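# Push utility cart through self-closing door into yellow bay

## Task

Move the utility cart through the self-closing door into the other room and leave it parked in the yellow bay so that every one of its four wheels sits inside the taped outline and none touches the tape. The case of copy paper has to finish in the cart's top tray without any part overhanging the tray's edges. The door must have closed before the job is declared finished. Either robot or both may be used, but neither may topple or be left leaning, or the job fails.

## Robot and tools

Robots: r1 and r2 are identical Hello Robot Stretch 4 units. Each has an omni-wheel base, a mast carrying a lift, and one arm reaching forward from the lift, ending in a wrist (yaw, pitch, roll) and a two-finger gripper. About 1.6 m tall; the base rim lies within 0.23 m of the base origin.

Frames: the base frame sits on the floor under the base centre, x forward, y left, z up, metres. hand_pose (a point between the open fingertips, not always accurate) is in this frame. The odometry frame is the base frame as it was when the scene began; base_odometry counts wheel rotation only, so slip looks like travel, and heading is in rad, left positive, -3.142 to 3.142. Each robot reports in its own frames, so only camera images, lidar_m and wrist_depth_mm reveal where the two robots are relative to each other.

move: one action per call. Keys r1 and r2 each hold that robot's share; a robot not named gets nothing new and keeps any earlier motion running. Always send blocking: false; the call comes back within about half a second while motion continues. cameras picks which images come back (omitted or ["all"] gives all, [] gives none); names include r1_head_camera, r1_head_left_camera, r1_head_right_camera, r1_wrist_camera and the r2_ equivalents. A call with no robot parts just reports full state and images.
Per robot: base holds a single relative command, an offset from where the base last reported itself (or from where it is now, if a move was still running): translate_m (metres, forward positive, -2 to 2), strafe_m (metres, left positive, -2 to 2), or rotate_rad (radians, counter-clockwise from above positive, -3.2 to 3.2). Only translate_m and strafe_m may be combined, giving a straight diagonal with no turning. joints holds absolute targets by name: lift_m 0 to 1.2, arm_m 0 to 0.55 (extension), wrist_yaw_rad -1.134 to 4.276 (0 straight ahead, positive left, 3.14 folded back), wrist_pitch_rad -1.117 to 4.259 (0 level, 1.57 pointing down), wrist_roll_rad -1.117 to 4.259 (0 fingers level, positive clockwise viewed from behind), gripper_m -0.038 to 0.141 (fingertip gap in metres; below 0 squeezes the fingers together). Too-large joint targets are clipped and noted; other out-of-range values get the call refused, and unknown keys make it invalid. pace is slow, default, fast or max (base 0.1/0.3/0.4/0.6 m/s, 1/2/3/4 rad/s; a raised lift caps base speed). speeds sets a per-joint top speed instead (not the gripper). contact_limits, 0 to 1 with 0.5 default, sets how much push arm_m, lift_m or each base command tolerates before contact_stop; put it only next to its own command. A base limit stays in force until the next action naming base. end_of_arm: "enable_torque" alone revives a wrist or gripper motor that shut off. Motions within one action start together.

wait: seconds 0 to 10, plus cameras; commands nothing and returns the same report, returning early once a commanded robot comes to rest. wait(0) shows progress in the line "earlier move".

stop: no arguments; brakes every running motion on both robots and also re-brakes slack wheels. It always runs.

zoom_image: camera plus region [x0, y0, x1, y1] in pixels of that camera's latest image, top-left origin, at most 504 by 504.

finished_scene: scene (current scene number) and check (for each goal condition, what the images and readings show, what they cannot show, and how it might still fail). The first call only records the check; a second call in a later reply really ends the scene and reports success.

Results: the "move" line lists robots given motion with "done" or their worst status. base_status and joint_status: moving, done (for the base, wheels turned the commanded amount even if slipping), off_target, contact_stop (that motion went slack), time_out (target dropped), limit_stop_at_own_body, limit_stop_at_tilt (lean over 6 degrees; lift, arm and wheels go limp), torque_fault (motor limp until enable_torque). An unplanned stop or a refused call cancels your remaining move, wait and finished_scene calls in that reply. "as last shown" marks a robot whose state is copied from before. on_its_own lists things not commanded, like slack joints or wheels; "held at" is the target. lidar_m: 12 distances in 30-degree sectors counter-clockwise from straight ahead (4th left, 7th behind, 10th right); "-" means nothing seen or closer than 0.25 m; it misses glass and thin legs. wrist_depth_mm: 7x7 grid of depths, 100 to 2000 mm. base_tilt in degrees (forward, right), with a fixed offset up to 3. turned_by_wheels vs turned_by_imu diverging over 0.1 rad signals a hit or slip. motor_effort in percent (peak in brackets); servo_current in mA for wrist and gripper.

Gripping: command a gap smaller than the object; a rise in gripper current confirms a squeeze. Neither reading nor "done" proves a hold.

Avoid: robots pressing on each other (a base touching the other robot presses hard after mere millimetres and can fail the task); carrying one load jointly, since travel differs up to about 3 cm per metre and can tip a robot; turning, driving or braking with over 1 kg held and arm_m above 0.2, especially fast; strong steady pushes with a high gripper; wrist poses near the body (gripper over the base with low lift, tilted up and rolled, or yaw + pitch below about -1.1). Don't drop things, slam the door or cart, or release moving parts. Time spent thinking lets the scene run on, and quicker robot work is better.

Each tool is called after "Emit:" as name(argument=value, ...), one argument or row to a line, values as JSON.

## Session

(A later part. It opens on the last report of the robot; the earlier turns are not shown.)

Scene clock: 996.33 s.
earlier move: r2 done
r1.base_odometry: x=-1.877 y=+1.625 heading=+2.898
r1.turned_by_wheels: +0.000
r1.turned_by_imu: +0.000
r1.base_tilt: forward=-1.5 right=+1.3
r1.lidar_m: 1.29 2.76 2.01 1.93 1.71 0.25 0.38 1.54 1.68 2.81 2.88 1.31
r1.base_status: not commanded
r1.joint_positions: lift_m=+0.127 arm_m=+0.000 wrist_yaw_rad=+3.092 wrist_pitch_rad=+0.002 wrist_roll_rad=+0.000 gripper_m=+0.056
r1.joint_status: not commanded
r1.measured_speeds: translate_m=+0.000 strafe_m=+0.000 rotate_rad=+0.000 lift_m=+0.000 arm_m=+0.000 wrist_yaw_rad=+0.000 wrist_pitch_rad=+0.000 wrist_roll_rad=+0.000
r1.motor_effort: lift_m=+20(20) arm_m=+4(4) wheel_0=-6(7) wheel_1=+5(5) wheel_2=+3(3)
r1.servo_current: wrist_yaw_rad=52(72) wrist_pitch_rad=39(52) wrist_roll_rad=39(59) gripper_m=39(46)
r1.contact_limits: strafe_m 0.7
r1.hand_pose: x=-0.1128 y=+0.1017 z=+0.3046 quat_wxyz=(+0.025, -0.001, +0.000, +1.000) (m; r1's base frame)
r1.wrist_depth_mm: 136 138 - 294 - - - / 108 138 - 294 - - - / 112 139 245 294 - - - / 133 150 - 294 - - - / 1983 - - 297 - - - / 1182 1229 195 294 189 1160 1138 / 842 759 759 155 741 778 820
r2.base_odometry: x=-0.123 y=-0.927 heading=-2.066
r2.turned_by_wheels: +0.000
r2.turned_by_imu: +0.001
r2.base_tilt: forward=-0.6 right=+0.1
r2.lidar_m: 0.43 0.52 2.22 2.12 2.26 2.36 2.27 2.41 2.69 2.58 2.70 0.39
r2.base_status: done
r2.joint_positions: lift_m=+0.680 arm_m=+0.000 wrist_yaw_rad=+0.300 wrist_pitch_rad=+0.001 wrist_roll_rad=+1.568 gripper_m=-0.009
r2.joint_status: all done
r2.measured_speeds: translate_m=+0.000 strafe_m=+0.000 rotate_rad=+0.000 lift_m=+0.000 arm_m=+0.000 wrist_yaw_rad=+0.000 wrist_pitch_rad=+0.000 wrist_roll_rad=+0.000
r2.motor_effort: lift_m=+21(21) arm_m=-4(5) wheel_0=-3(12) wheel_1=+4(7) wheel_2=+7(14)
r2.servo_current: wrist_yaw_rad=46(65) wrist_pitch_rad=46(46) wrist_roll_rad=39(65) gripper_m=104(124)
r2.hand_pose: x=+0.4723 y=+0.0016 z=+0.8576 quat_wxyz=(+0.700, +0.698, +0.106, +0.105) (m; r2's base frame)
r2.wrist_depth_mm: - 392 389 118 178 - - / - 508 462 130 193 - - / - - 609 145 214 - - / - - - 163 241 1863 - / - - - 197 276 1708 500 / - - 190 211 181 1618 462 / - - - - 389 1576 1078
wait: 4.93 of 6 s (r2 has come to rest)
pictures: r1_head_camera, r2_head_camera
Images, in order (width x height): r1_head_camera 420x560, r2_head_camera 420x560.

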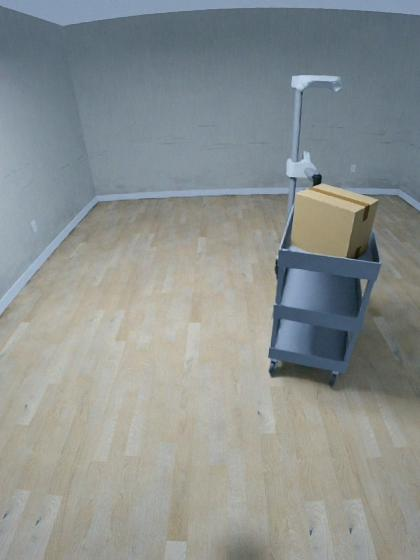

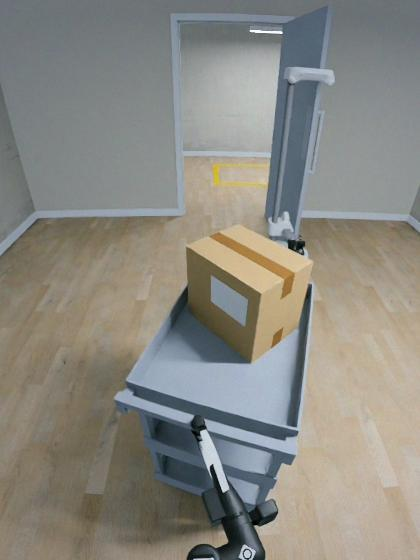

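Emit:
move(
  blocking=false,
  r2={"base": {"strafe_m": -0.1}, "pace": "slow"},
  cameras=[],
)

Emit:
wait(
  seconds=3,
  cameras=["r2_head_camera", "r1_head_camera"],
)

Scene clock: 1007.93 s.
move: r2 moving
r1.base_odometry: x=-1.877 y=+1.625 heading=+2.898
r1.turned_by_wheels: +0.000
r1.turned_by_imu: +0.000
r1.base_tilt: forward=-1.6 right=+1.3
r1.lidar_m: 1.32 2.74 2.01 1.91 1.66 0.25 0.38 1.53 1.72 2.82 2.92 1.32
r1.base_status: not commanded
r1.joint_positions: lift_m=+0.127 arm_m=+0.000 wrist_yaw_rad=+3.092 wrist_pitch_rad=+0.002 wrist_roll_rad=+0.000 gripper_m=+0.056
r1.joint_status: not commanded
r1.measured_speeds: translate_m=+0.000 strafe_m=+0.000 rotate_rad=+0.000 lift_m=+0.000 arm_m=+0.000 wrist_yaw_rad=+0.000 wrist_pitch_rad=+0.000 wrist_roll_rad=+0.000
r1.motor_effort: lift_m=+20(20) arm_m=+4(4) wheel_0=-7(7) wheel_1=+5(5) wheel_2=+3(3)
r1.servo_current: wrist_yaw_rad=52(65) wrist_pitch_rad=33(46) wrist_roll_rad=39(65) gripper_m=39(46)
r1.contact_limits: strafe_m 0.7
r1.hand_pose: x=-0.1128 y=+0.1017 z=+0.3046 quat_wxyz=(+0.025, -0.001, +0.000, +1.000) (m; r1's base frame)
r1.wrist_depth_mm: 136 138 - 293 - - - / 108 138 - 296 - - - / 112 138 244 294 - - - / 133 150 - 296 - - - / 1921 - - 297 - - - / 1182 1229 194 296 189 1138 1138 / 854 759 750 155 741 788 809
r2.base_odometry: x=-0.135 y=-0.921 heading=-2.065
r2.turned_by_wheels: +0.000
r2.turned_by_imu: +0.001
r2.base_tilt: forward=-0.7 right=+0.1
r2.lidar_m: 0.43 0.52 2.27 2.12 2.27 2.31 2.24 2.39 2.66 2.58 2.73 0.39
r2.base_status: strafe_m moving
r2.joint_positions: lift_m=+0.680 arm_m=+0.000 wrist_yaw_rad=+0.304 wrist_pitch_rad=+0.001 wrist_roll_rad=+1.568 gripper_m=-0.009
r2.joint_status: not commanded
r2.measured_speeds: translate_m=+0.000 strafe_m=-0.056 rotate_rad=-0.001 lift_m=+0.000 arm_m=+0.000 wrist_yaw_rad=+0.004 wrist_pitch_rad=+0.000 wrist_roll_rad=+0.000
r2.motor_effort: lift_m=+21(21) arm_m=-4(4) wheel_0=+14(14) wheel_1=-6(9) wheel_2=+0(5)
r2.servo_current: wrist_yaw_rad=59(59) wrist_pitch_rad=46(46) wrist_roll_rad=59(72) gripper_m=104(117)
r2.hand_pose: x=+0.4723 y=+0.0029 z=+0.8576 quat_wxyz=(+0.700, +0.698, +0.107, +0.107) (m; r2's base frame)
r2.wrist_depth_mm: - 384 389 117 177 - - / - 512 466 129 191 - - / - - 603 146 213 - - / - - - 161 238 1863 - / - - - 189 273 1708 504 / - - 190 208 182 1661 462 / - - - - 392 392 1078
pictures: none
No camera images: "cameras" was empty.

Scene clock: 1009.60 s.
earlier move: r2 done
r1.base_odometry: x=-1.877 y=+1.625 heading=+2.898
r1.turned_by_wheels: +0.000
r1.turned_by_imu: +0.000
r1.base_tilt: forward=-1.5 right=+1.3
r1.lidar_m: 1.26 2.77 2.01 1.91 1.69 0.25 0.41 1.51 1.73 2.82 2.90 1.27
r1.base_status: not commanded
r1.joint_positions: lift_m=+0.127 arm_m=+0.000 wrist_yaw_rad=+3.092 wrist_pitch_rad=+0.002 wrist_roll_rad=+0.000 gripper_m=+0.056
r1.joint_status: not commanded
r1.measured_speeds: translate_m=+0.000 strafe_m=+0.000 rotate_rad=+0.000 lift_m=+0.000 arm_m=+0.000 wrist_yaw_rad=+0.000 wrist_pitch_rad=+0.000 wrist_roll_rad=+0.000
r1.motor_effort: lift_m=+20(20) arm_m=+4(4) wheel_0=-6(7) wheel_1=+5(5) wheel_2=+3(3)
r1.servo_current: wrist_yaw_rad=59(65) wrist_pitch_rad=46(59) wrist_roll_rad=46(72) gripper_m=39(46)
r1.contact_limits: strafe_m 0.7
r1.hand_pose: x=-0.1128 y=+0.1017 z=+0.3046 quat_wxyz=(+0.025, -0.001, +0.000, +1.000) (m; r1's base frame)
r1.wrist_depth_mm: 136 138 - 294 - - - / 108 138 - 296 - - - / 112 138 243 294 - - - / 133 150 - 293 - - - / 1983 - - 298 - - - / 1182 1205 195 293 189 1160 1098 / 854 750 759 156 741 778 820
r2.base_odometry: x=-0.211 y=-0.880 heading=-2.065
r2.turned_by_wheels: +0.000
r2.turned_by_imu: +0.000
r2.base_tilt: forward=-0.7 right=+0.0
r2.lidar_m: 0.42 0.51 2.32 2.23 2.34 2.35 2.27 2.40 2.56 2.49 2.65 0.43
r2.base_status: done
r2.joint_positions: lift_m=+0.680 arm_m=+0.000 wrist_yaw_rad=+0.304 wrist_pitch_rad=+0.001 wrist_roll_rad=+1.568 gripper_m=-0.009
r2.joint_status: not commanded
r2.measured_speeds: translate_m=+0.000 strafe_m=+0.000 rotate_rad=+0.000 lift_m=+0.000 arm_m=+0.000 wrist_yaw_rad=+0.000 wrist_pitch_rad=+0.000 wrist_roll_rad=+0.000
r2.motor_effort: lift_m=+21(21) arm_m=-4(4) wheel_0=+7(16) wheel_1=-2(9) wheel_2=+0(5)
r2.servo_current: wrist_yaw_rad=39(65) wrist_pitch_rad=33(46) wrist_roll_rad=52(72) gripper_m=104(117)
r2.hand_pose: x=+0.4723 y=+0.0030 z=+0.8576 quat_wxyz=(+0.700, +0.698, +0.108, +0.107) (m; r2's base frame)
r2.wrist_depth_mm: - 433 424 135 187 - - / - 455 442 146 204 - - / - - 544 157 221 - - / - - - 179 243 - - / - - - 195 271 1863 - / - - 191 208 181 1618 484 / - - - - 382 370 387
wait: 1.67 of 3 s (r2 has come to rest)
pictures: r1_head_camera, r2_head_camera
Images, in order (width x height): r1_head_camera 420x560, r2_head_camera 420x560.

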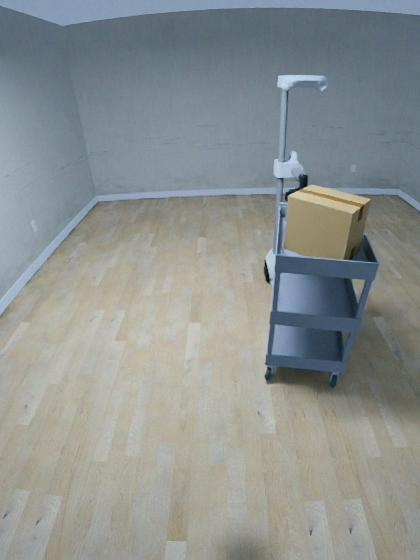

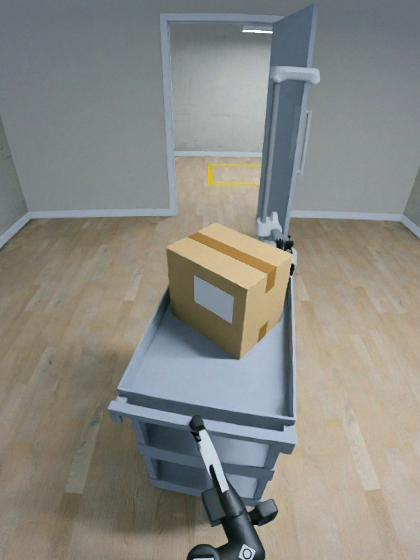

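Emit:
zoom_image(
  camera="r2_head_camera",
  region=[90, 190, 320, 450],
)

Scaled by 1.938 from the camera's 420x560 image, which has a finer 1200x1600 frame.

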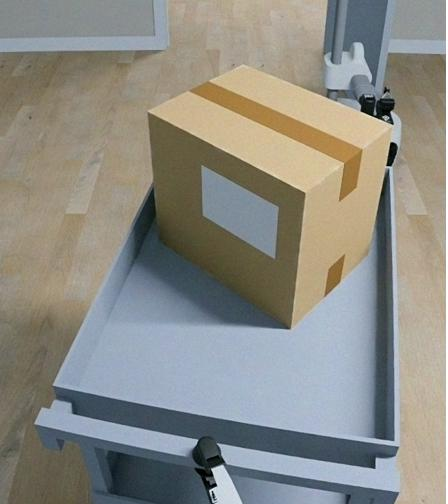

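Emit:
move(
  blocking=false,
  r2={"base": {"strafe_m": -0.03}, "joints": {"wrist_yaw_rad": 0.5}, "speeds": {"wrist_yaw_rad": 0.15}, "pace": "slow"},
  cameras=[],
)

Emit:
wait(
  seconds=4,
  cameras=["r2_head_camera", "r2_wrist_camera"],
)

Emit:
zoom_image(
  camera="r2_head_camera",
  region=[90, 190, 320, 450],
)

Scene clock: 1042.53 s.
move: r2 moving
r1.base_odometry: x=-1.877 y=+1.625 heading=+2.898
r1.turned_by_wheels: +0.000
r1.turned_by_imu: +0.000
r1.base_tilt: forward=-1.6 right=+1.3
r1.lidar_m: 1.27 2.74 2.02 1.90 1.70 0.25 0.38 1.50 1.72 2.80 2.93 1.28
r1.base_status: not commanded
r1.joint_positions: lift_m=+0.127 arm_m=+0.000 wrist_yaw_rad=+3.092 wrist_pitch_rad=+0.002 wrist_roll_rad=+0.000 gripper_m=+0.056
r1.joint_status: not commanded
r1.measured_speeds: translate_m=+0.000 strafe_m=+0.000 rotate_rad=+0.000 lift_m=+0.000 arm_m=+0.000 wrist_yaw_rad=+0.000 wrist_pitch_rad=+0.000 wrist_roll_rad=+0.000
r1.motor_effort: lift_m=+20(20) arm_m=+4(4) wheel_0=-6(7) wheel_1=+4(5) wheel_2=+3(3)
r1.servo_current: wrist_yaw_rad=46(72) wrist_pitch_rad=39(52) wrist_roll_rad=59(59) gripper_m=46(46)
r1.contact_limits: strafe_m 0.7
r1.hand_pose: x=-0.1128 y=+0.1017 z=+0.3046 quat_wxyz=(+0.025, -0.001, +0.000, +1.000) (m; r1's base frame)
r1.wrist_depth_mm: 136 138 - 293 - - - / 108 138 - 294 - - - / 112 139 243 294 - - - / 133 150 - 297 - - - / 1921 - - 296 - - - / 1229 1182 195 296 189 1138 1118 / 854 750 750 155 741 778 809
r2.base_odometry: x=-0.224 y=-0.873 heading=-2.065
r2.turned_by_wheels: +0.000
r2.turned_by_imu: +0.001
r2.base_tilt: forward=-0.7 right=+0.1
r2.lidar_m: 0.42 0.51 2.35 2.24 2.36 2.34 2.25 2.42 2.57 2.49 2.62 0.41
r2.base_status: strafe_m moving
r2.joint_positions: lift_m=+0.680 arm_m=+0.000 wrist_yaw_rad=+0.363 wrist_pitch_rad=+0.001 wrist_roll_rad=+1.568 gripper_m=-0.009
r2.joint_status: wrist_yaw_rad moving
r2.measured_speeds: translate_m=+0.000 strafe_m=-0.056 rotate_rad=+0.001 lift_m=+0.000 arm_m=+0.000 wrist_yaw_rad=+0.158 wrist_pitch_rad=+0.000 wrist_roll_rad=+0.000
r2.motor_effort: lift_m=+21(21) arm_m=-4(4) wheel_0=+7(12) wheel_1=-7(8) wheel_2=+0(2)
r2.servo_current: wrist_yaw_rad=52(65) wrist_pitch_rad=39(46) wrist_roll_rad=39(59) gripper_m=98(104)
r2.hand_pose: x=+0.4716 y=+0.0206 z=+0.8576 quat_wxyz=(+0.696, +0.695, +0.128, +0.127) (m; r2's base frame)
r2.wrist_depth_mm: - 404 404 131 182 - - / - 488 449 141 198 - - / - - 569 152 219 - - / - - - 168 242 - - / - - - 193 271 1808 521 / - - 190 208 182 1661 469 / - - - - 387 387 394
pictures: none
No camera images: "cameras" was empty.

Scene clock: 1043.87 s.
earlier move: r2 done
r1.base_odometry: x=-1.877 y=+1.625 heading=+2.898
r1.turned_by_wheels: +0.000
r1.turned_by_imu: +0.000
r1.base_tilt: forward=-1.6 right=+1.3
r1.lidar_m: 1.29 2.78 1.98 1.91 1.69 0.25 0.35 1.51 1.71 2.80 2.91 1.30
r1.base_status: not commanded
r1.joint_positions: lift_m=+0.127 arm_m=+0.000 wrist_yaw_rad=+3.092 wrist_pitch_rad=+0.002 wrist_roll_rad=+0.000 gripper_m=+0.056
r1.joint_status: not commanded
r1.measured_speeds: translate_m=+0.000 strafe_m=+0.000 rotate_rad=+0.000 lift_m=+0.000 arm_m=+0.000 wrist_yaw_rad=+0.000 wrist_pitch_rad=+0.000 wrist_roll_rad=+0.000
r1.motor_effort: lift_m=+20(20) arm_m=+4(4) wheel_0=-6(7) wheel_1=+4(5) wheel_2=+3(3)
r1.servo_current: wrist_yaw_rad=46(72) wrist_pitch_rad=46(52) wrist_roll_rad=52(72) gripper_m=39(46)
r1.contact_limits: strafe_m 0.7
r1.hand_pose: x=-0.1128 y=+0.1017 z=+0.3046 quat_wxyz=(+0.025, -0.001, +0.000, +1.000) (m; r1's base frame)
r1.wrist_depth_mm: 136 138 - 291 - - - / 108 138 - 294 - - - / 112 138 244 294 - - - / 133 150 - 296 - - - / 1983 - - 297 - - - / 1160 1229 194 297 189 1138 1118 / 854 759 750 155 732 778 809
r2.base_odometry: x=-0.237 y=-0.866 heading=-2.065
r2.turned_by_wheels: +0.000
r2.turned_by_imu: +0.000
r2.base_tilt: forward=-0.6 right=+0.0
r2.lidar_m: 0.41 0.47 2.37 2.24 2.36 2.35 2.26 2.39 2.55 2.47 2.58 0.41
r2.base_status: done
r2.joint_positions: lift_m=+0.680 arm_m=+0.000 wrist_yaw_rad=+0.485 wrist_pitch_rad=+0.001 wrist_roll_rad=+1.568 gripper_m=-0.009
r2.joint_status: all done
r2.measured_speeds: translate_m=+0.000 strafe_m=+0.000 rotate_rad=+0.000 lift_m=+0.000 arm_m=+0.000 wrist_yaw_rad=+0.000 wrist_pitch_rad=+0.000 wrist_roll_rad=+0.000
r2.motor_effort: lift_m=+21(21) arm_m=-4(4) wheel_0=+2(12) wheel_1=-4(8) wheel_2=+0(2)
r2.servo_current: wrist_yaw_rad=78(150) wrist_pitch_rad=33(46) wrist_roll_rad=52(59) gripper_m=98(111)
r2.hand_pose: x=+0.4668 y=+0.0572 z=+0.8576 quat_wxyz=(+0.687, +0.685, +0.170, +0.170) (m; r2's base frame)
r2.wrist_depth_mm: - 399 387 110 167 - - / - - 488 123 187 - - / - - 654 138 211 - - / - - - 157 239 1921 - / - - - 196 279 1808 504 / - - 189 211 183 1618 452 / - - - - - 1576 1160
wait: 1.33 of 4 s (r2 has come to rest)
pictures: r2_head_camera, r2_wrist_camera
Images, in order (width x height): r2_head_camera 420x560, r2_wrist_camera 616x392.

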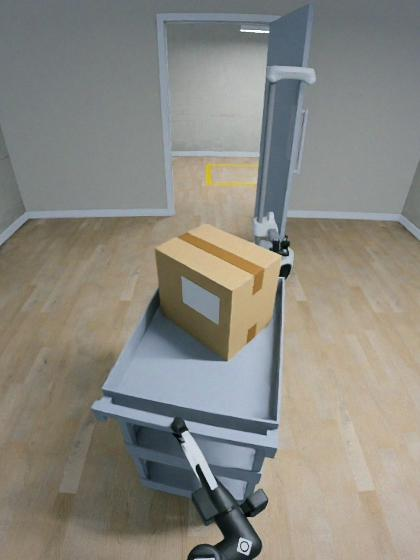

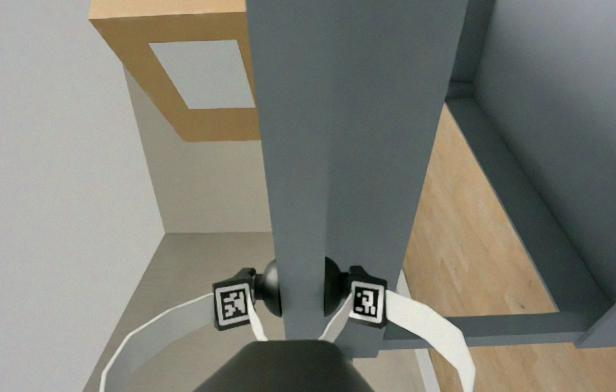

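Scaled by 1.938 from the camera's 420x560 image, which has a finer 1200x1600 frame.

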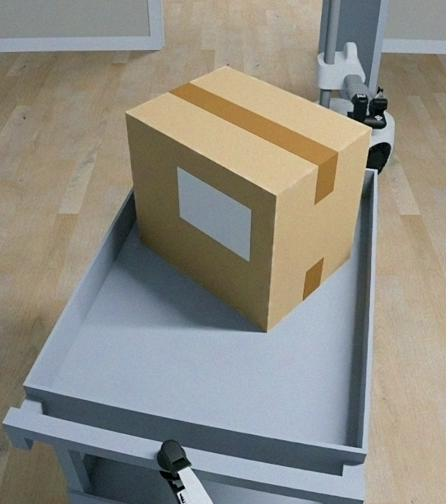

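Emit:
move(
  blocking=false,
  r2={"base": {"translate_m": -0.95, "strafe_m": 0.06}, "joints": {"wrist_yaw_rad": 0.3}, "speeds": {"wrist_yaw_rad": 0.06}, "pace": "default"},
  cameras=[],
)

Emit:
wait(
  seconds=6,
  cameras=["r2_head_camera", "r1_head_camera"],
)

Emit:
zoom_image(
  camera="r2_head_camera",
  region=[90, 190, 320, 450],
)

Scene clock: 1082.90 s.
move: r2 moving
r1.base_odometry: x=-1.877 y=+1.625 heading=+2.898
r1.turned_by_wheels: +0.000
r1.turned_by_imu: +0.000
r1.base_tilt: forward=-1.5 right=+1.3
r1.lidar_m: 1.28 2.74 2.00 1.92 1.70 0.25 0.36 1.51 1.70 2.81 2.91 1.29
r1.base_status: not commanded
r1.joint_positions: lift_m=+0.127 arm_m=+0.000 wrist_yaw_rad=+3.092 wrist_pitch_rad=+0.002 wrist_roll_rad=+0.000 gripper_m=+0.056
r1.joint_status: not commanded
r1.measured_speeds: translate_m=+0.000 strafe_m=+0.000 rotate_rad=+0.000 lift_m=+0.000 arm_m=+0.000 wrist_yaw_rad=+0.000 wrist_pitch_rad=+0.000 wrist_roll_rad=+0.000
r1.motor_effort: lift_m=+20(20) arm_m=+4(4) wheel_0=-6(7) wheel_1=+5(5) wheel_2=+3(3)
r1.servo_current: wrist_yaw_rad=46(59) wrist_pitch_rad=46(52) wrist_roll_rad=33(59) gripper_m=46(46)
r1.contact_limits: strafe_m 0.7
r1.hand_pose: x=-0.1128 y=+0.1017 z=+0.3046 quat_wxyz=(+0.025, -0.001, +0.000, +1.000) (m; r1's base frame)
r1.wrist_depth_mm: 136 138 - 294 - - - / 108 138 - 296 - - - / 112 138 243 293 - - - / 133 150 - 296 - - - / 1921 - - 297 - - - / 1182 1205 195 294 189 1160 1118 / 854 759 759 155 750 768 809
r2.base_odometry: x=-0.221 y=-0.839 heading=-2.066
r2.turned_by_wheels: +0.000
r2.turned_by_imu: +0.000
r2.base_tilt: forward=-0.7 right=+0.1
r2.lidar_m: 0.45 0.50 2.36 2.25 2.36 2.29 2.22 2.35 2.53 2.46 2.64 0.43
r2.base_status: translate_m moving; strafe_m moving
r2.joint_positions: lift_m=+0.680 arm_m=+0.000 wrist_yaw_rad=+0.473 wrist_pitch_rad=+0.001 wrist_roll_rad=+1.568 gripper_m=-0.009
r2.joint_status: wrist_yaw_rad moving
r2.measured_speeds: translate_m=-0.121 strafe_m=+0.007 rotate_rad=-0.002 lift_m=+0.000 arm_m=+0.000 wrist_yaw_rad=-0.062 wrist_pitch_rad=+0.000 wrist_roll_rad=+0.000
r2.motor_effort: lift_m=+21(21) arm_m=-4(4) wheel_0=-11(14) wheel_1=-9(11) wheel_2=+12(14)
r2.servo_current: wrist_yaw_rad=52(91) wrist_pitch_rad=46(46) wrist_roll_rad=33(59) gripper_m=111(111)
r2.hand_pose: x=+0.4675 y=+0.0535 z=+0.8576 quat_wxyz=(+0.688, +0.686, +0.166, +0.165) (m; r2's base frame)
r2.wrist_depth_mm: - 413 394 132 183 - - / - - 496 143 203 - - / - - 654 157 228 - - / - - - 182 257 1808 - / - - - 211 298 1756 512 / - - 189 224 182 1661 452 / - - - - - 1618 1205
pictures: none
No camera images: "cameras" was empty.

Scene clock: 1087.07 s.
earlier move: r2 done
r1.base_odometry: x=-1.877 y=+1.625 heading=+2.898
r1.turned_by_wheels: +0.000
r1.turned_by_imu: +0.000
r1.base_tilt: forward=-1.5 right=+1.3
r1.lidar_m: 1.32 2.77 2.00 1.91 1.70 0.25 0.37 1.51 1.70 2.79 2.91 1.29
r1.base_status: not commanded
r1.joint_positions: lift_m=+0.127 arm_m=+0.000 wrist_yaw_rad=+3.092 wrist_pitch_rad=+0.002 wrist_roll_rad=+0.000 gripper_m=+0.056
r1.joint_status: not commanded
r1.measured_speeds: translate_m=+0.000 strafe_m=+0.000 rotate_rad=+0.000 lift_m=+0.000 arm_m=+0.000 wrist_yaw_rad=+0.000 wrist_pitch_rad=+0.000 wrist_roll_rad=+0.000
r1.motor_effort: lift_m=+20(20) arm_m=+4(5) wheel_0=-7(7) wheel_1=+4(5) wheel_2=+3(3)
r1.servo_current: wrist_yaw_rad=52(72) wrist_pitch_rad=46(52) wrist_roll_rad=46(72) gripper_m=46(52)
r1.contact_limits: strafe_m 0.7
r1.hand_pose: x=-0.1128 y=+0.1017 z=+0.3046 quat_wxyz=(+0.025, -0.001, +0.000, +1.000) (m; r1's base frame)
r1.wrist_depth_mm: 136 138 - 294 - - - / 108 138 - 294 - - - / 112 139 243 294 - - - / 133 150 - 296 - - - / 1983 - - 296 - - - / 1205 1182 195 296 189 1160 1138 / 854 750 750 155 741 778 809
r2.base_odometry: x=+0.267 y=-0.058 heading=-2.066
r2.turned_by_wheels: +0.000
r2.turned_by_imu: +0.000
r2.base_tilt: forward=-0.7 right=+0.1
r2.lidar_m: 1.33 3.09 2.31 2.25 1.84 1.37 1.31 1.42 1.98 2.50 2.62 3.26
r2.base_status: done
r2.joint_positions: lift_m=+0.680 arm_m=+0.000 wrist_yaw_rad=+0.303 wrist_pitch_rad=+0.001 wrist_roll_rad=+1.568 gripper_m=-0.009
r2.joint_status: all done
r2.measured_speeds: translate_m=+0.000 strafe_m=+0.000 rotate_rad=+0.000 lift_m=+0.000 arm_m=+0.000 wrist_yaw_rad=+0.000 wrist_pitch_rad=+0.000 wrist_roll_rad=+0.000
r2.motor_effort: lift_m=+20(21) arm_m=-4(4) wheel_0=-3(14) wheel_1=-3(11) wheel_2=+4(14)
r2.servo_current: wrist_yaw_rad=52(104) wrist_pitch_rad=39(46) wrist_roll_rad=59(59) gripper_m=72(111)
r2.hand_pose: x=+0.4723 y=+0.0026 z=+0.8576 quat_wxyz=(+0.700, +0.698, +0.107, +0.106) (m; r2's base frame)
r2.wrist_depth_mm: - - - - - - 1078 / - - - 1281 1537 1661 1138 / - - - - - 1430 1182 / - - - - - 1708 1182 / - - - - - 1756 1205 / - - 187 194 182 1618 1182 / - - - - - 1537 1182
wait: 4.17 of 6 s (r2 has come to rest)
pictures: r1_head_camera, r2_head_camera
Images, in order (width x height): r1_head_camera 420x560, r2_head_camera 420x560.

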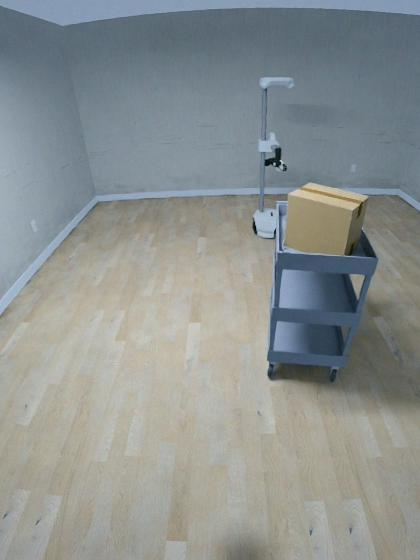

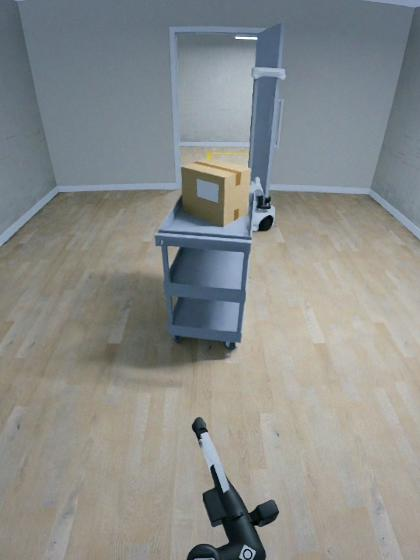

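Scaled by 1.938 from the camera's 420x560 image, which has a finer 1200x1600 frame.

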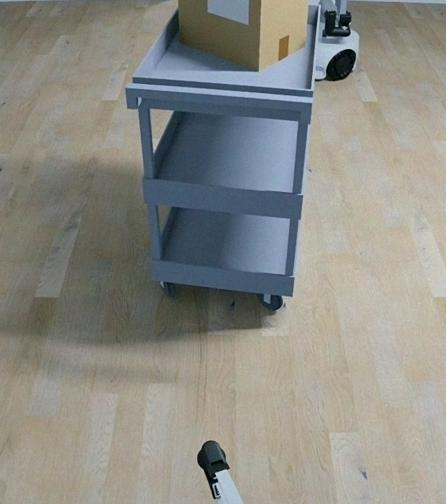

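Emit:
move(
  r2={"joints": {"gripper_m": 0.10}},
  blocking=false,
  cameras=["r2_head_camera"],
)

Scene clock: 1115.80 s.
move: r2 moving
r1.base_odometry: x=-1.877 y=+1.625 heading=+2.898
r1.turned_by_wheels: +0.000
r1.turned_by_imu: +0.000
r1.base_tilt: forward=-1.6 right=+1.3
r1.lidar_m: 1.31 2.75 2.01 1.92 1.70 0.25 0.38 1.51 1.69 2.81 2.92 1.30
r1.base_status: not commanded
r1.joint_positions: lift_m=+0.127 arm_m=+0.000 wrist_yaw_rad=+3.092 wrist_pitch_rad=+0.002 wrist_roll_rad=+0.000 gripper_m=+0.056
r1.joint_status: not commanded
r1.measured_speeds: translate_m=+0.000 strafe_m=+0.000 rotate_rad=+0.000 lift_m=+0.000 arm_m=+0.000 wrist_yaw_rad=+0.000 wrist_pitch_rad=+0.000 wrist_roll_rad=+0.000
r1.motor_effort: lift_m=+20(20) arm_m=+4(4) wheel_0=-6(7) wheel_1=+5(5) wheel_2=+3(3)
r1.servo_current: wrist_yaw_rad=39(59) wrist_pitch_rad=39(52) wrist_roll_rad=59(59) gripper_m=39(46)
r1.contact_limits: strafe_m 0.7
r1.hand_pose: x=-0.1128 y=+0.1017 z=+0.3046 quat_wxyz=(+0.025, -0.001, +0.000, +1.000) (m; r1's base frame)
r1.wrist_depth_mm: 136 138 - 294 - - - / 108 138 - 294 - - - / 112 138 243 296 - - - / 133 150 - 294 - - - / 1983 - - 297 - - - / 1182 1205 195 297 189 1160 1098 / 842 750 759 155 732 778 820
r2.base_odometry: x=+0.267 y=-0.058 heading=-2.066
r2.turned_by_wheels: +0.000
r2.turned_by_imu: +0.000
r2.base_tilt: forward=-0.7 right=+0.1
r2.lidar_m: 1.33 3.07 2.30 2.25 1.83 1.37 1.33 1.40 1.97 2.48 2.63 3.26
r2.base_status: not commanded
r2.joint_positions: lift_m=+0.680 arm_m=+0.000 wrist_yaw_rad=+0.303 wrist_pitch_rad=+0.001 wrist_roll_rad=+1.568 gripper_m=+0.013
r2.joint_status: gripper_m moving
r2.measured_speeds: translate_m=+0.000 strafe_m=+0.000 rotate_rad=+0.000 lift_m=+0.000 arm_m=+0.000 wrist_yaw_rad=+0.000 wrist_pitch_rad=+0.000 wrist_roll_rad=+0.000
r2.motor_effort: lift_m=+21(21) arm_m=-4(4) wheel_0=-3(3) wheel_1=-4(4) wheel_2=+4(4)
r2.servo_current: wrist_yaw_rad=39(59) wrist_pitch_rad=39(46) wrist_roll_rad=39(59) gripper_m=98(98)
r2.hand_pose: x=+0.4723 y=+0.0026 z=+0.8576 quat_wxyz=(+0.700, +0.698, +0.107, +0.106) (m; r2's base frame)
r2.wrist_depth_mm: - - - - - - 1078 / - - - 1281 1499 1708 1118 / - - - - - 1397 1205 / - - - - - 1756 1205 / - - - - - 1756 1205 / - - 193 195 186 1708 1205 / - - - - - 1756 1182
pictures: r2_head_camera
Images, in order (width x height): r2_head_camera 420x560.

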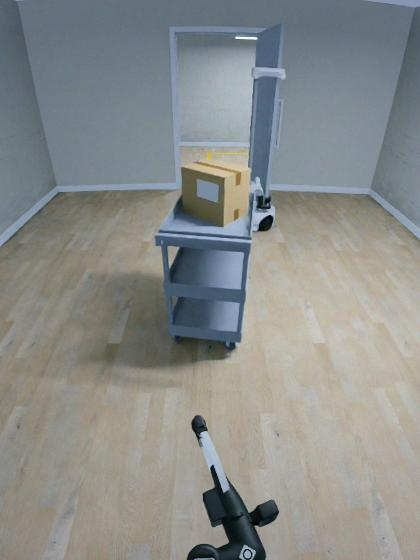

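Emit:
zoom_image(
  camera="r2_head_camera",
  region=[140, 140, 300, 360],
)

Scaled by 2.291 from the camera's 420x560 image, which has a finer 1200x1600 frame.

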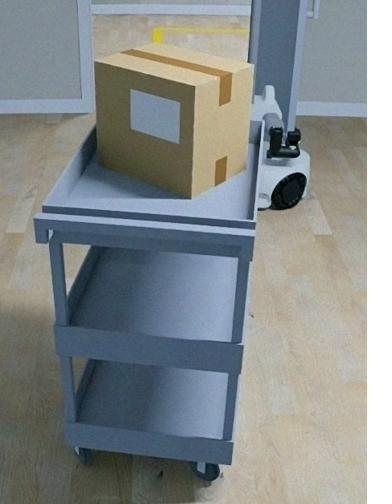

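Emit:
move(
  r2={"base": {"translate_m": 0.68, "strafe_m": 0.04}, "joints": {"gripper_m": 0.14, "wrist_yaw_rad": 0.0, "wrist_roll_rad": 0.0}, "contact_limits": {"translate_m": 0.3}},
  blocking=false,
  cameras=[],
)

Emit:
wait(
  seconds=5,
  cameras=["r2_head_camera", "r2_wrist_camera"],
)

Scene clock: 1231.90 s.
earlier move: r2 done
move: r2 moving
r1.base_odometry: x=-1.877 y=+1.625 heading=+2.898
r1.turned_by_wheels: +0.000
r1.turned_by_imu: +0.000
r1.base_tilt: forward=-1.6 right=+1.3
r1.lidar_m: 1.31 2.72 2.00 1.88 1.68 0.25 0.38 1.52 1.68 2.82 2.90 1.30
r1.base_status: not commanded
r1.joint_positions: lift_m=+0.127 arm_m=+0.000 wrist_yaw_rad=+3.092 wrist_pitch_rad=+0.002 wrist_roll_rad=+0.000 gripper_m=+0.056
r1.joint_status: not commanded
r1.measured_speeds: translate_m=+0.000 strafe_m=+0.000 rotate_rad=+0.000 lift_m=+0.000 arm_m=+0.000 wrist_yaw_rad=+0.000 wrist_pitch_rad=+0.000 wrist_roll_rad=+0.000
r1.motor_effort: lift_m=+20(20) arm_m=+4(4) wheel_0=-6(7) wheel_1=+5(5) wheel_2=+3(3)
r1.servo_current: wrist_yaw_rad=65(65) wrist_pitch_rad=46(46) wrist_roll_rad=46(59) gripper_m=39(46)
r1.contact_limits: strafe_m 0.7
r1.hand_pose: x=-0.1128 y=+0.1017 z=+0.3046 quat_wxyz=(+0.025, -0.001, +0.000, +1.000) (m; r1's base frame)
r1.wrist_depth_mm: 136 138 - 293 - - - / 108 138 - 294 - - - / 112 138 245 294 - - - / 133 150 - 293 - - - / 1921 - - 298 - - - / 1205 1182 195 297 189 1182 1118 / 842 750 750 155 741 778 798
r2.base_odometry: x=+0.254 y=-0.087 heading=-2.065
r2.turned_by_wheels: +0.000
r2.turned_by_imu: +0.001
r2.base_tilt: forward=-0.7 right=+0.1
r2.lidar_m: 1.29 3.08 2.29 2.24 1.87 1.41 1.35 1.41 2.00 2.48 2.62 3.20
r2.base_status: translate_m moving; strafe_m moving
r2.joint_positions: lift_m=+0.680 arm_m=+0.000 wrist_yaw_rad=+0.004 wrist_pitch_rad=+0.001 wrist_roll_rad=+0.981 gripper_m=+0.115
r2.joint_status: wrist_yaw_rad moving; wrist_roll_rad moving; gripper_m moving
r2.measured_speeds: translate_m=+0.121 strafe_m=+0.006 rotate_rad=+0.004 lift_m=+0.000 arm_m=+0.000 wrist_yaw_rad=-0.056 wrist_pitch_rad=+0.000 wrist_roll_rad=-1.820
r2.motor_effort: lift_m=+20(21) arm_m=-4(4) wheel_0=+3(10) wheel_1=+9(9) wheel_2=-11(13)
r2.servo_current: wrist_yaw_rad=91(98) wrist_pitch_rad=39(46) wrist_roll_rad=98(104) gripper_m=72(91)
r2.contact_limits: translate_m 0.3
r2.hand_pose: x=+0.4597 y=-0.0863 z=+0.8576 quat_wxyz=(+0.882, +0.471, +0.002, +0.001) (m; r2's base frame)
r2.wrist_depth_mm: - - - - - - - / - - - - - - 1863 / - - - 1464 - - 1618 / - - - 1366 - 1983 1430 / - - - - 1138 1576 1255 / - - 198 - 194 1205 1138 / - - - - 1618 1229 1025
pictures: none
No camera images: "cameras" was empty.

Scene clock: 1235.17 s.
earlier move: r2 done
r1.base_odometry: x=-1.877 y=+1.625 heading=+2.898
r1.turned_by_wheels: +0.000
r1.turned_by_imu: +0.000
r1.base_tilt: forward=-1.6 right=+1.3
r1.lidar_m: 1.29 2.80 1.99 1.90 1.68 0.25 0.37 1.52 1.71 2.82 2.91 1.30
r1.base_status: not commanded
r1.joint_positions: lift_m=+0.127 arm_m=+0.000 wrist_yaw_rad=+3.092 wrist_pitch_rad=+0.002 wrist_roll_rad=+0.000 gripper_m=+0.056
r1.joint_status: not commanded
r1.measured_speeds: translate_m=+0.000 strafe_m=+0.000 rotate_rad=+0.000 lift_m=+0.000 arm_m=+0.000 wrist_yaw_rad=+0.000 wrist_pitch_rad=+0.000 wrist_roll_rad=+0.000
r1.motor_effort: lift_m=+20(20) arm_m=+4(5) wheel_0=-6(7) wheel_1=+5(5) wheel_2=+3(3)
r1.servo_current: wrist_yaw_rad=59(72) wrist_pitch_rad=39(52) wrist_roll_rad=46(72) gripper_m=39(46)
r1.contact_limits: strafe_m 0.7
r1.hand_pose: x=-0.1128 y=+0.1017 z=+0.3046 quat_wxyz=(+0.025, -0.001, +0.000, +1.000) (m; r1's base frame)
r1.wrist_depth_mm: 136 137 - 294 - - - / 108 138 - 294 - - - / 112 138 244 296 - - - / 133 150 - 294 - - - / 1921 - - 296 - - - / 1182 1229 194 296 189 1160 1118 / 854 759 768 155 741 768 820
r2.base_odometry: x=-0.021 y=-0.676 heading=-2.065
r2.turned_by_wheels: +0.000
r2.turned_by_imu: +0.001
r2.base_tilt: forward=-0.7 right=+0.1
r2.lidar_m: 0.65 3.00 2.24 2.16 2.32 2.08 2.00 2.12 2.63 2.54 2.69 0.67
r2.base_status: done
r2.joint_positions: lift_m=+0.680 arm_m=+0.000 wrist_yaw_rad=+0.003 wrist_pitch_rad=+0.001 wrist_roll_rad=+0.002 gripper_m=+0.140
r2.joint_status: all done
r2.measured_speeds: translate_m=+0.000 strafe_m=+0.000 rotate_rad=+0.000 lift_m=+0.000 arm_m=+0.000 wrist_yaw_rad=+0.000 wrist_pitch_rad=+0.000 wrist_roll_rad=+0.000
r2.motor_effort: lift_m=+20(21) arm_m=-4(4) wheel_0=+3(12) wheel_1=+3(9) wheel_2=-3(14)
r2.servo_current: wrist_yaw_rad=39(98) wrist_pitch_rad=39(46) wrist_roll_rad=46(104) gripper_m=46(117)
r2.contact_limits: translate_m 0.3
r2.hand_pose: x=+0.4596 y=-0.0866 z=+0.8576 quat_wxyz=(+1.000, +0.001, +0.001, +0.001) (m; r2's base frame)
r2.wrist_depth_mm: - - - - - - - / - - - - - - - / - - - 820 741 - - / - - - 809 732 - - / - - 535 500 436 399 - / - - - 1118 1008 466 - / 1921 1808 574 - - 878 1863
wait: 3.27 of 5 s (r2 has come to rest)
pictures: r2_head_camera, r2_wrist_camera
Images, in order (width x height): r2_head_camera 420x560, r2_wrist_camera 616x392.

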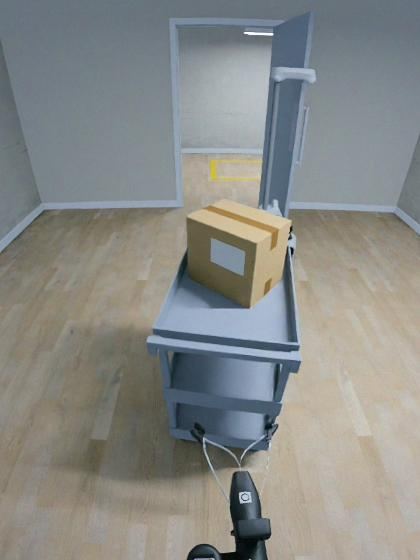

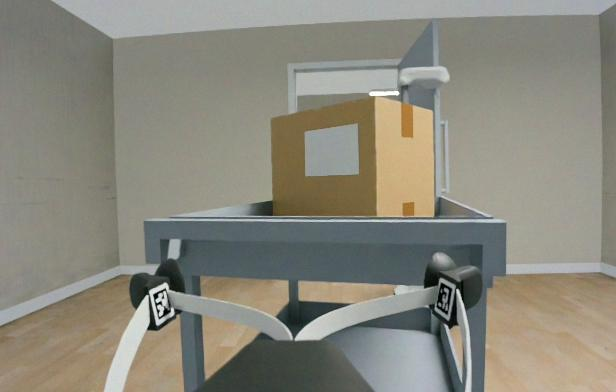

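Emit:
zoom_image(
  camera="r2_head_camera",
  region=[130, 300, 320, 470],
)

Emit:
zoom_image(
  camera="r2_wrist_camera",
  region=[110, 180, 530, 340],
)

Scaled by 2.653 from the camera's 420x560 image, which has a finer 1200x1600 frame.

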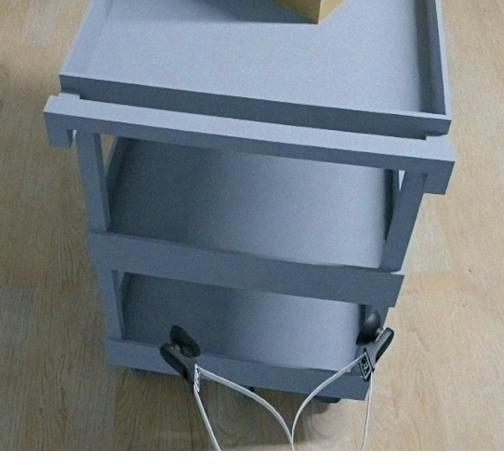

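Scaled by 1.200.

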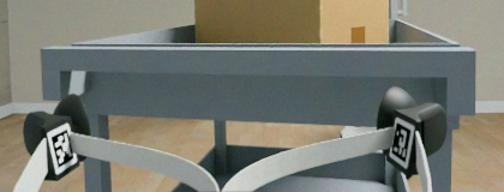

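Emit:
move(
  r2={"base": {"translate_m": 0.6}, "contact_limits": {"translate_m": 0.3}, "pace": "slow"},
  blocking=false,
  cameras=[],
)

Emit:
wait(
  seconds=3.5,
  cameras=["r2_head_camera"],
)

Emit:
wait(
  seconds=5,
  cameras=["r2_head_camera"],
)

Scene clock: 1287.80 s.
move: r2 moving
r1.base_odometry: x=-1.877 y=+1.625 heading=+2.898
r1.turned_by_wheels: +0.000
r1.turned_by_imu: +0.000
r1.base_tilt: forward=-1.6 right=+1.3
r1.lidar_m: 1.30 2.77 2.00 1.91 1.70 0.25 0.37 1.51 1.72 2.82 2.91 1.31
r1.base_status: not commanded
r1.joint_positions: lift_m=+0.127 arm_m=+0.000 wrist_yaw_rad=+3.092 wrist_pitch_rad=+0.002 wrist_roll_rad=+0.000 gripper_m=+0.056
r1.joint_status: not commanded
r1.measured_speeds: translate_m=+0.000 strafe_m=+0.000 rotate_rad=+0.000 lift_m=+0.000 arm_m=+0.000 wrist_yaw_rad=+0.000 wrist_pitch_rad=+0.000 wrist_roll_rad=+0.000
r1.motor_effort: lift_m=+20(20) arm_m=+4(4) wheel_0=-6(7) wheel_1=+4(5) wheel_2=+3(3)
r1.servo_current: wrist_yaw_rad=59(59) wrist_pitch_rad=39(46) wrist_roll_rad=52(59) gripper_m=39(46)
r1.contact_limits: strafe_m 0.7
r1.hand_pose: x=-0.1128 y=+0.1017 z=+0.3046 quat_wxyz=(+0.025, -0.001, +0.000, +1.000) (m; r1's base frame)
r1.wrist_depth_mm: 136 138 - 293 - - - / 108 138 - 293 - - - / 112 138 243 294 - - - / 133 150 - 294 - - - / 1983 - - 298 - - - / 1182 1229 195 297 189 1160 1138 / 842 759 750 156 741 768 809
r2.base_odometry: x=-0.027 y=-0.687 heading=-2.065
r2.turned_by_wheels: +0.000
r2.turned_by_imu: +0.001
r2.base_tilt: forward=-0.7 right=+0.1
r2.lidar_m: 0.66 2.98 2.25 2.15 2.31 2.09 2.02 2.11 2.60 2.54 2.71 0.66
r2.base_status: translate_m moving
r2.joint_positions: lift_m=+0.680 arm_m=+0.000 wrist_yaw_rad=+0.003 wrist_pitch_rad=+0.001 wrist_roll_rad=+0.002 gripper_m=+0.140
r2.joint_status: not commanded
r2.measured_speeds: translate_m=+0.049 strafe_m=+0.000 rotate_rad=+0.003 lift_m=+0.000 arm_m=+0.000 wrist_yaw_rad=+0.000 wrist_pitch_rad=+0.000 wrist_roll_rad=+0.000
r2.motor_effort: lift_m=+20(21) arm_m=-4(4) wheel_0=+4(7) wheel_1=+6(7) wheel_2=-9(11)
r2.servo_current: wrist_yaw_rad=39(59) wrist_pitch_rad=33(52) wrist_roll_rad=52(59) gripper_m=46(59)
r2.contact_limits: translate_m 0.3
r2.hand_pose: x=+0.4596 y=-0.0866 z=+0.8576 quat_wxyz=(+1.000, +0.001, +0.001, +0.001) (m; r2's base frame)
r2.wrist_depth_mm: - - - - - - - / - - - - - - - / - - - 820 723 - - / - - - 788 723 - - / - - 473 488 424 392 - / - - - - 200 455 - / 1921 1863 564 - - 732 1808
pictures: none
No camera images: "cameras" was empty.

Scene clock: 1291.30 s.
earlier move: r2 moving
r1.base_odometry: x=-1.877 y=+1.625 heading=+2.898
r1.turned_by_wheels: +0.000
r1.turned_by_imu: +0.000
r1.base_tilt: forward=-1.5 right=+1.3
r1.lidar_m: 1.14 2.78 1.99 1.91 1.70 0.25 0.39 1.51 1.72 2.81 2.90 1.16
r1.base_status: not commanded
r1.joint_positions: lift_m=+0.127 arm_m=+0.000 wrist_yaw_rad=+3.092 wrist_pitch_rad=+0.002 wrist_roll_rad=+0.000 gripper_m=+0.056
r1.joint_status: not commanded
r1.measured_speeds: translate_m=+0.000 strafe_m=+0.000 rotate_rad=+0.000 lift_m=+0.000 arm_m=+0.000 wrist_yaw_rad=+0.000 wrist_pitch_rad=+0.000 wrist_roll_rad=+0.000
r1.motor_effort: lift_m=+20(20) arm_m=+4(4) wheel_0=-6(7) wheel_1=+4(5) wheel_2=+3(3)
r1.servo_current: wrist_yaw_rad=59(78) wrist_pitch_rad=39(52) wrist_roll_rad=46(65) gripper_m=39(52)
r1.contact_limits: strafe_m 0.7
r1.hand_pose: x=-0.1128 y=+0.1017 z=+0.3046 quat_wxyz=(+0.025, -0.001, +0.000, +1.000) (m; r1's base frame)
r1.wrist_depth_mm: 136 137 - 293 - - - / 108 138 - 294 - - - / 112 139 243 294 - - - / 133 150 - 294 - - - / 1983 - - 297 - - - / 1182 1205 195 297 189 1138 1118 / 842 741 750 156 741 768 820
r2.base_odometry: x=-0.187 y=-0.984 heading=-2.066
r2.turned_by_wheels: +0.000
r2.turned_by_imu: +0.000
r2.base_tilt: forward=-0.7 right=+0.1
r2.lidar_m: 0.47 2.98 2.26 2.15 2.29 2.42 2.33 2.47 2.64 2.56 2.69 0.54
r2.base_status: translate_m moving
r2.joint_positions: lift_m=+0.680 arm_m=+0.000 wrist_yaw_rad=-0.004 wrist_pitch_rad=+0.001 wrist_roll_rad=+0.002 gripper_m=+0.140
r2.joint_status: not commanded
r2.measured_speeds: translate_m=+0.100 strafe_m=+0.000 rotate_rad=-0.002 lift_m=+0.000 arm_m=+0.000 wrist_yaw_rad=+0.000 wrist_pitch_rad=+0.000 wrist_roll_rad=+0.000
r2.motor_effort: lift_m=+20(21) arm_m=+4(5) wheel_0=+4(10) wheel_1=+6(8) wheel_2=-11(14)
r2.servo_current: wrist_yaw_rad=33(59) wrist_pitch_rad=46(52) wrist_roll_rad=59(59) gripper_m=52(59)
r2.contact_limits: translate_m 0.3
r2.hand_pose: x=+0.4589 y=-0.0885 z=+0.8576 quat_wxyz=(+1.000, +0.001, +0.001, -0.002) (m; r2's base frame)
r2.wrist_depth_mm: - - - - - - - / - - - - 549 - - / - - - 654 539 661 - / - - - 661 539 634 - / - 289 272 260 249 240 233 / - 287 325 312 244 204 278 / 1921 1708 1863 - - 788 1708
wait: 3.50 s; no rest
pictures: r2_head_camera
Images, in order (width x height): r2_head_camera 420x560.

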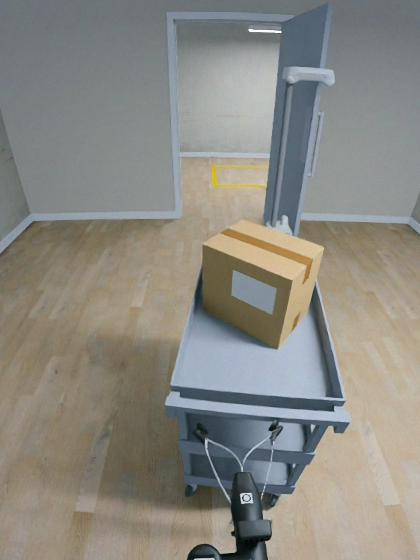

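Scene clock: 1294.57 s.
earlier move: r2 done
r1.base_odometry: x=-1.877 y=+1.625 heading=+2.898
r1.turned_by_wheels: +0.000
r1.turned_by_imu: +0.000
r1.base_tilt: forward=-1.6 right=+1.3
r1.lidar_m: 0.86 2.78 2.00 1.92 1.68 0.25 0.37 1.51 1.70 2.82 2.89 0.87
r1.base_status: not commanded
r1.joint_positions: lift_m=+0.127 arm_m=+0.000 wrist_yaw_rad=+3.092 wrist_pitch_rad=+0.002 wrist_roll_rad=+0.000 gripper_m=+0.056
r1.joint_status: not commanded
r1.measured_speeds: translate_m=+0.000 strafe_m=+0.000 rotate_rad=+0.000 lift_m=+0.000 arm_m=+0.000 wrist_yaw_rad=+0.000 wrist_pitch_rad=+0.000 wrist_roll_rad=+0.000
r1.motor_effort: lift_m=+20(20) arm_m=+4(5) wheel_0=-6(7) wheel_1=+5(5) wheel_2=+3(3)
r1.servo_current: wrist_yaw_rad=52(78) wrist_pitch_rad=39(52) wrist_roll_rad=46(72) gripper_m=46(52)
r1.contact_limits: strafe_m 0.7
r1.hand_pose: x=-0.1128 y=+0.1017 z=+0.3046 quat_wxyz=(+0.025, -0.001, +0.000, +1.000) (m; r1's base frame)
r1.wrist_depth_mm: 136 137 - 294 - - - / 108 138 - 294 - - - / 112 138 242 293 - - - / 133 150 - 296 - - - / 1921 - - 297 - - - / 1182 1205 194 296 189 1160 1118 / 842 759 759 156 741 788 820
r2.base_odometry: x=-0.305 y=-1.204 heading=-2.065
r2.turned_by_wheels: +0.001
r2.turned_by_imu: +0.000
r2.base_tilt: forward=-0.7 right=+0.1
r2.lidar_m: 0.47 2.99 2.23 2.16 2.27 2.67 2.60 2.73 2.67 2.58 0.69 0.52
r2.base_status: done
r2.joint_positions: lift_m=+0.680 arm_m=+0.000 wrist_yaw_rad=-0.004 wrist_pitch_rad=+0.001 wrist_roll_rad=+0.002 gripper_m=+0.140
r2.joint_status: not commanded
r2.measured_speeds: translate_m=+0.000 strafe_m=+0.000 rotate_rad=+0.000 lift_m=+0.000 arm_m=+0.000 wrist_yaw_rad=+0.000 wrist_pitch_rad=+0.000 wrist_roll_rad=+0.000
r2.motor_effort: lift_m=+20(21) arm_m=+4(5) wheel_0=+4(10) wheel_1=+5(8) wheel_2=-5(14)
r2.servo_current: wrist_yaw_rad=52(65) wrist_pitch_rad=46(52) wrist_roll_rad=59(65) gripper_m=46(59)
r2.contact_limits: translate_m 0.3
r2.hand_pose: x=+0.4589 y=-0.0886 z=+0.8576 quat_wxyz=(+1.000, +0.001, +0.001, -0.002) (m; r2's base frame)
r2.wrist_depth_mm: - - - - - - - / - - - - 609 544 - / - - - 676 591 535 - / - - - 732 591 539 - / - - - 251 247 237 237 / - - - 237 237 209 298 / 1983 1863 1921 - - - 1708
wait: 3.27 of 5 s (r2 has come to rest)
pictures: r2_head_camera
Images, in order (width x height): r2_head_camera 420x560.

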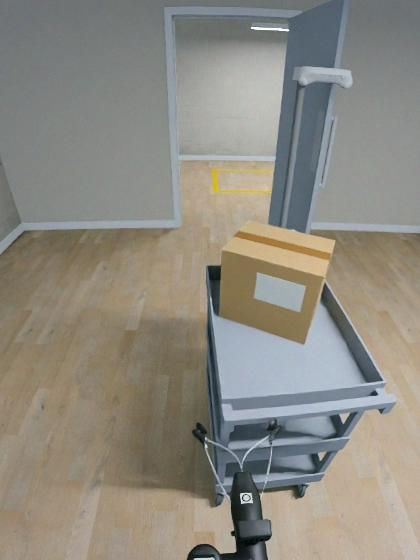

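Emit:
move(
  r2={"base": {"translate_m": -0.1}, "joints": {"gripper_m": 0.10, "wrist_yaw_rad": -0.2, "wrist_roll_rad": 1.57}},
  blocking=false,
  cameras=[],
)

Emit:
wait(
  seconds=4,
  cameras=["r2_head_camera", "r2_wrist_camera"],
)

Scene clock: 1353.20 s.
move: r2 moving
r1.base_odometry: x=-1.877 y=+1.625 heading=+2.898
r1.turned_by_wheels: +0.000
r1.turned_by_imu: +0.000
r1.base_tilt: forward=-1.6 right=+1.3
r1.lidar_m: 0.85 2.76 1.99 1.91 1.69 0.25 0.34 1.52 1.69 2.82 2.94 0.88
r1.base_status: not commanded
r1.joint_positions: lift_m=+0.127 arm_m=+0.000 wrist_yaw_rad=+3.092 wrist_pitch_rad=+0.002 wrist_roll_rad=+0.000 gripper_m=+0.056
r1.joint_status: not commanded
r1.measured_speeds: translate_m=+0.000 strafe_m=+0.000 rotate_rad=+0.000 lift_m=+0.000 arm_m=+0.000 wrist_yaw_rad=+0.000 wrist_pitch_rad=+0.000 wrist_roll_rad=+0.000
r1.motor_effort: lift_m=+20(20) arm_m=+4(4) wheel_0=-6(7) wheel_1=+4(5) wheel_2=+3(3)
r1.servo_current: wrist_yaw_rad=72(72) wrist_pitch_rad=46(46) wrist_roll_rad=52(52) gripper_m=39(46)
r1.contact_limits: strafe_m 0.7
r1.hand_pose: x=-0.1128 y=+0.1017 z=+0.3046 quat_wxyz=(+0.025, -0.001, +0.000, +1.000) (m; r1's base frame)
r1.wrist_depth_mm: 136 138 - 294 - - - / 108 138 - 296 - - - / 112 138 243 294 - - - / 133 150 - 294 - - - / 1983 - - 297 - - - / 1182 1205 195 296 189 1138 1118 / 854 768 759 155 750 778 820
r2.base_odometry: x=-0.291 y=-1.176 heading=-2.065
r2.turned_by_wheels: +0.000
r2.turned_by_imu: +0.000
r2.base_tilt: forward=-0.6 right=+0.1
r2.lidar_m: 0.52 2.97 2.25 2.16 2.26 2.67 2.56 2.69 2.67 2.58 2.70 0.51
r2.base_status: translate_m moving
r2.joint_positions: lift_m=+0.680 arm_m=+0.000 wrist_yaw_rad=-0.197 wrist_pitch_rad=+0.001 wrist_roll_rad=+0.589 gripper_m=+0.128
r2.joint_status: wrist_yaw_rad moving; wrist_roll_rad moving; gripper_m moving
r2.measured_speeds: translate_m=-0.121 strafe_m=-0.001 rotate_rad=+0.003 lift_m=+0.000 arm_m=+0.000 wrist_yaw_rad=-0.005 wrist_pitch_rad=+0.000 wrist_roll_rad=+1.820
r2.motor_effort: lift_m=+20(21) arm_m=+4(5) wheel_0=-4(8) wheel_1=-7(8) wheel_2=+11(12)
r2.servo_current: wrist_yaw_rad=33(143) wrist_pitch_rad=46(46) wrist_roll_rad=72(111) gripper_m=98(111)
r2.hand_pose: x=+0.4366 y=-0.1422 z=+0.8576 quat_wxyz=(+0.952, +0.289, -0.028, -0.094) (m; r2's base frame)
r2.wrist_depth_mm: - - - - - - - / - - - 627 - - 349 / - - 683 627 715 340 415 / - - 699 661 314 387 - / - - - 296 362 - 1708 / - - 274 343 191 - - / - - - - - - -
pictures: none
No camera images: "cameras" was empty.

Scene clock: 1354.23 s.
earlier move: r2 done
r1.base_odometry: x=-1.877 y=+1.625 heading=+2.898
r1.turned_by_wheels: +0.000
r1.turned_by_imu: +0.000
r1.base_tilt: forward=-1.5 right=+1.3
r1.lidar_m: 0.86 2.75 2.00 1.91 1.68 0.25 0.39 1.53 1.69 2.77 2.93 0.88
r1.base_status: not commanded
r1.joint_positions: lift_m=+0.127 arm_m=+0.000 wrist_yaw_rad=+3.092 wrist_pitch_rad=+0.002 wrist_roll_rad=+0.000 gripper_m=+0.056
r1.joint_status: not commanded
r1.measured_speeds: translate_m=+0.000 strafe_m=+0.000 rotate_rad=+0.000 lift_m=+0.000 arm_m=+0.000 wrist_yaw_rad=+0.000 wrist_pitch_rad=+0.000 wrist_roll_rad=+0.000
r1.motor_effort: lift_m=+20(20) arm_m=+4(4) wheel_0=-6(7) wheel_1=+4(5) wheel_2=+3(3)
r1.servo_current: wrist_yaw_rad=33(72) wrist_pitch_rad=33(52) wrist_roll_rad=59(65) gripper_m=39(46)
r1.contact_limits: strafe_m 0.7
r1.hand_pose: x=-0.1128 y=+0.1017 z=+0.3046 quat_wxyz=(+0.025, -0.001, +0.000, +1.000) (m; r1's base frame)
r1.wrist_depth_mm: 136 137 - 294 - - - / 108 138 - 294 - - - / 112 138 244 294 - - - / 133 150 - 296 - - - / - - - 296 - - - / 1205 1229 195 296 189 1160 1118 / 842 759 768 155 741 778 809
r2.base_odometry: x=-0.258 y=-1.116 heading=-2.065
r2.turned_by_wheels: +0.000
r2.turned_by_imu: +0.000
r2.base_tilt: forward=-0.7 right=+0.1
r2.lidar_m: 0.56 2.99 2.25 2.15 2.26 2.60 2.50 2.63 2.64 2.57 2.71 0.60
r2.base_status: done
r2.joint_positions: lift_m=+0.680 arm_m=+0.000 wrist_yaw_rad=-0.197 wrist_pitch_rad=+0.001 wrist_roll_rad=+1.568 gripper_m=+0.100
r2.joint_status: all done
r2.measured_speeds: translate_m=+0.000 strafe_m=+0.000 rotate_rad=+0.000 lift_m=+0.000 arm_m=+0.000 wrist_yaw_rad=+0.000 wrist_pitch_rad=+0.000 wrist_roll_rad=+0.000
r2.motor_effort: lift_m=+21(21) arm_m=+4(5) wheel_0=-3(10) wheel_1=-4(9) wheel_2=+3(13)
r2.servo_current: wrist_yaw_rad=46(143) wrist_pitch_rad=39(52) wrist_roll_rad=46(111) gripper_m=52(111)
r2.hand_pose: x=+0.4365 y=-0.1422 z=+0.8576 quat_wxyz=(+0.705, +0.703, -0.069, -0.070) (m; r2's base frame)
r2.wrist_depth_mm: - - - 480 - 1808 480 / - - - 466 - 778 462 / - - 809 452 1808 - 452 / - - 699 433 - - 436 / - - 741 424 421 - 418 / - - 196 404 196 - 410 / - - - - - 1756 1160
wait: 1.03 of 4 s (r2 has come to rest)
pictures: r2_head_camera, r2_wrist_camera
Images, in order (width x height): r2_head_camera 420x560, r2_wrist_camera 616x392.

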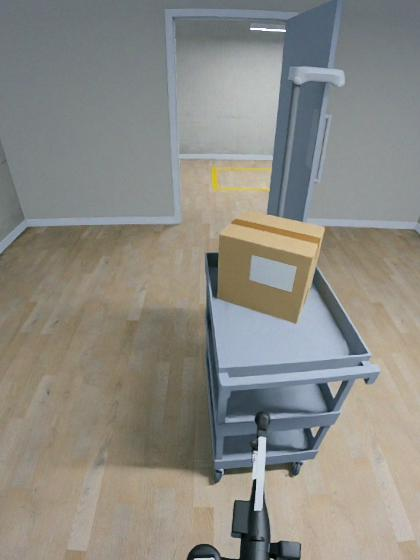

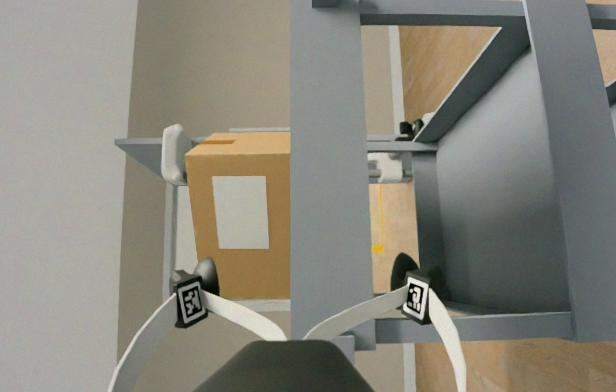

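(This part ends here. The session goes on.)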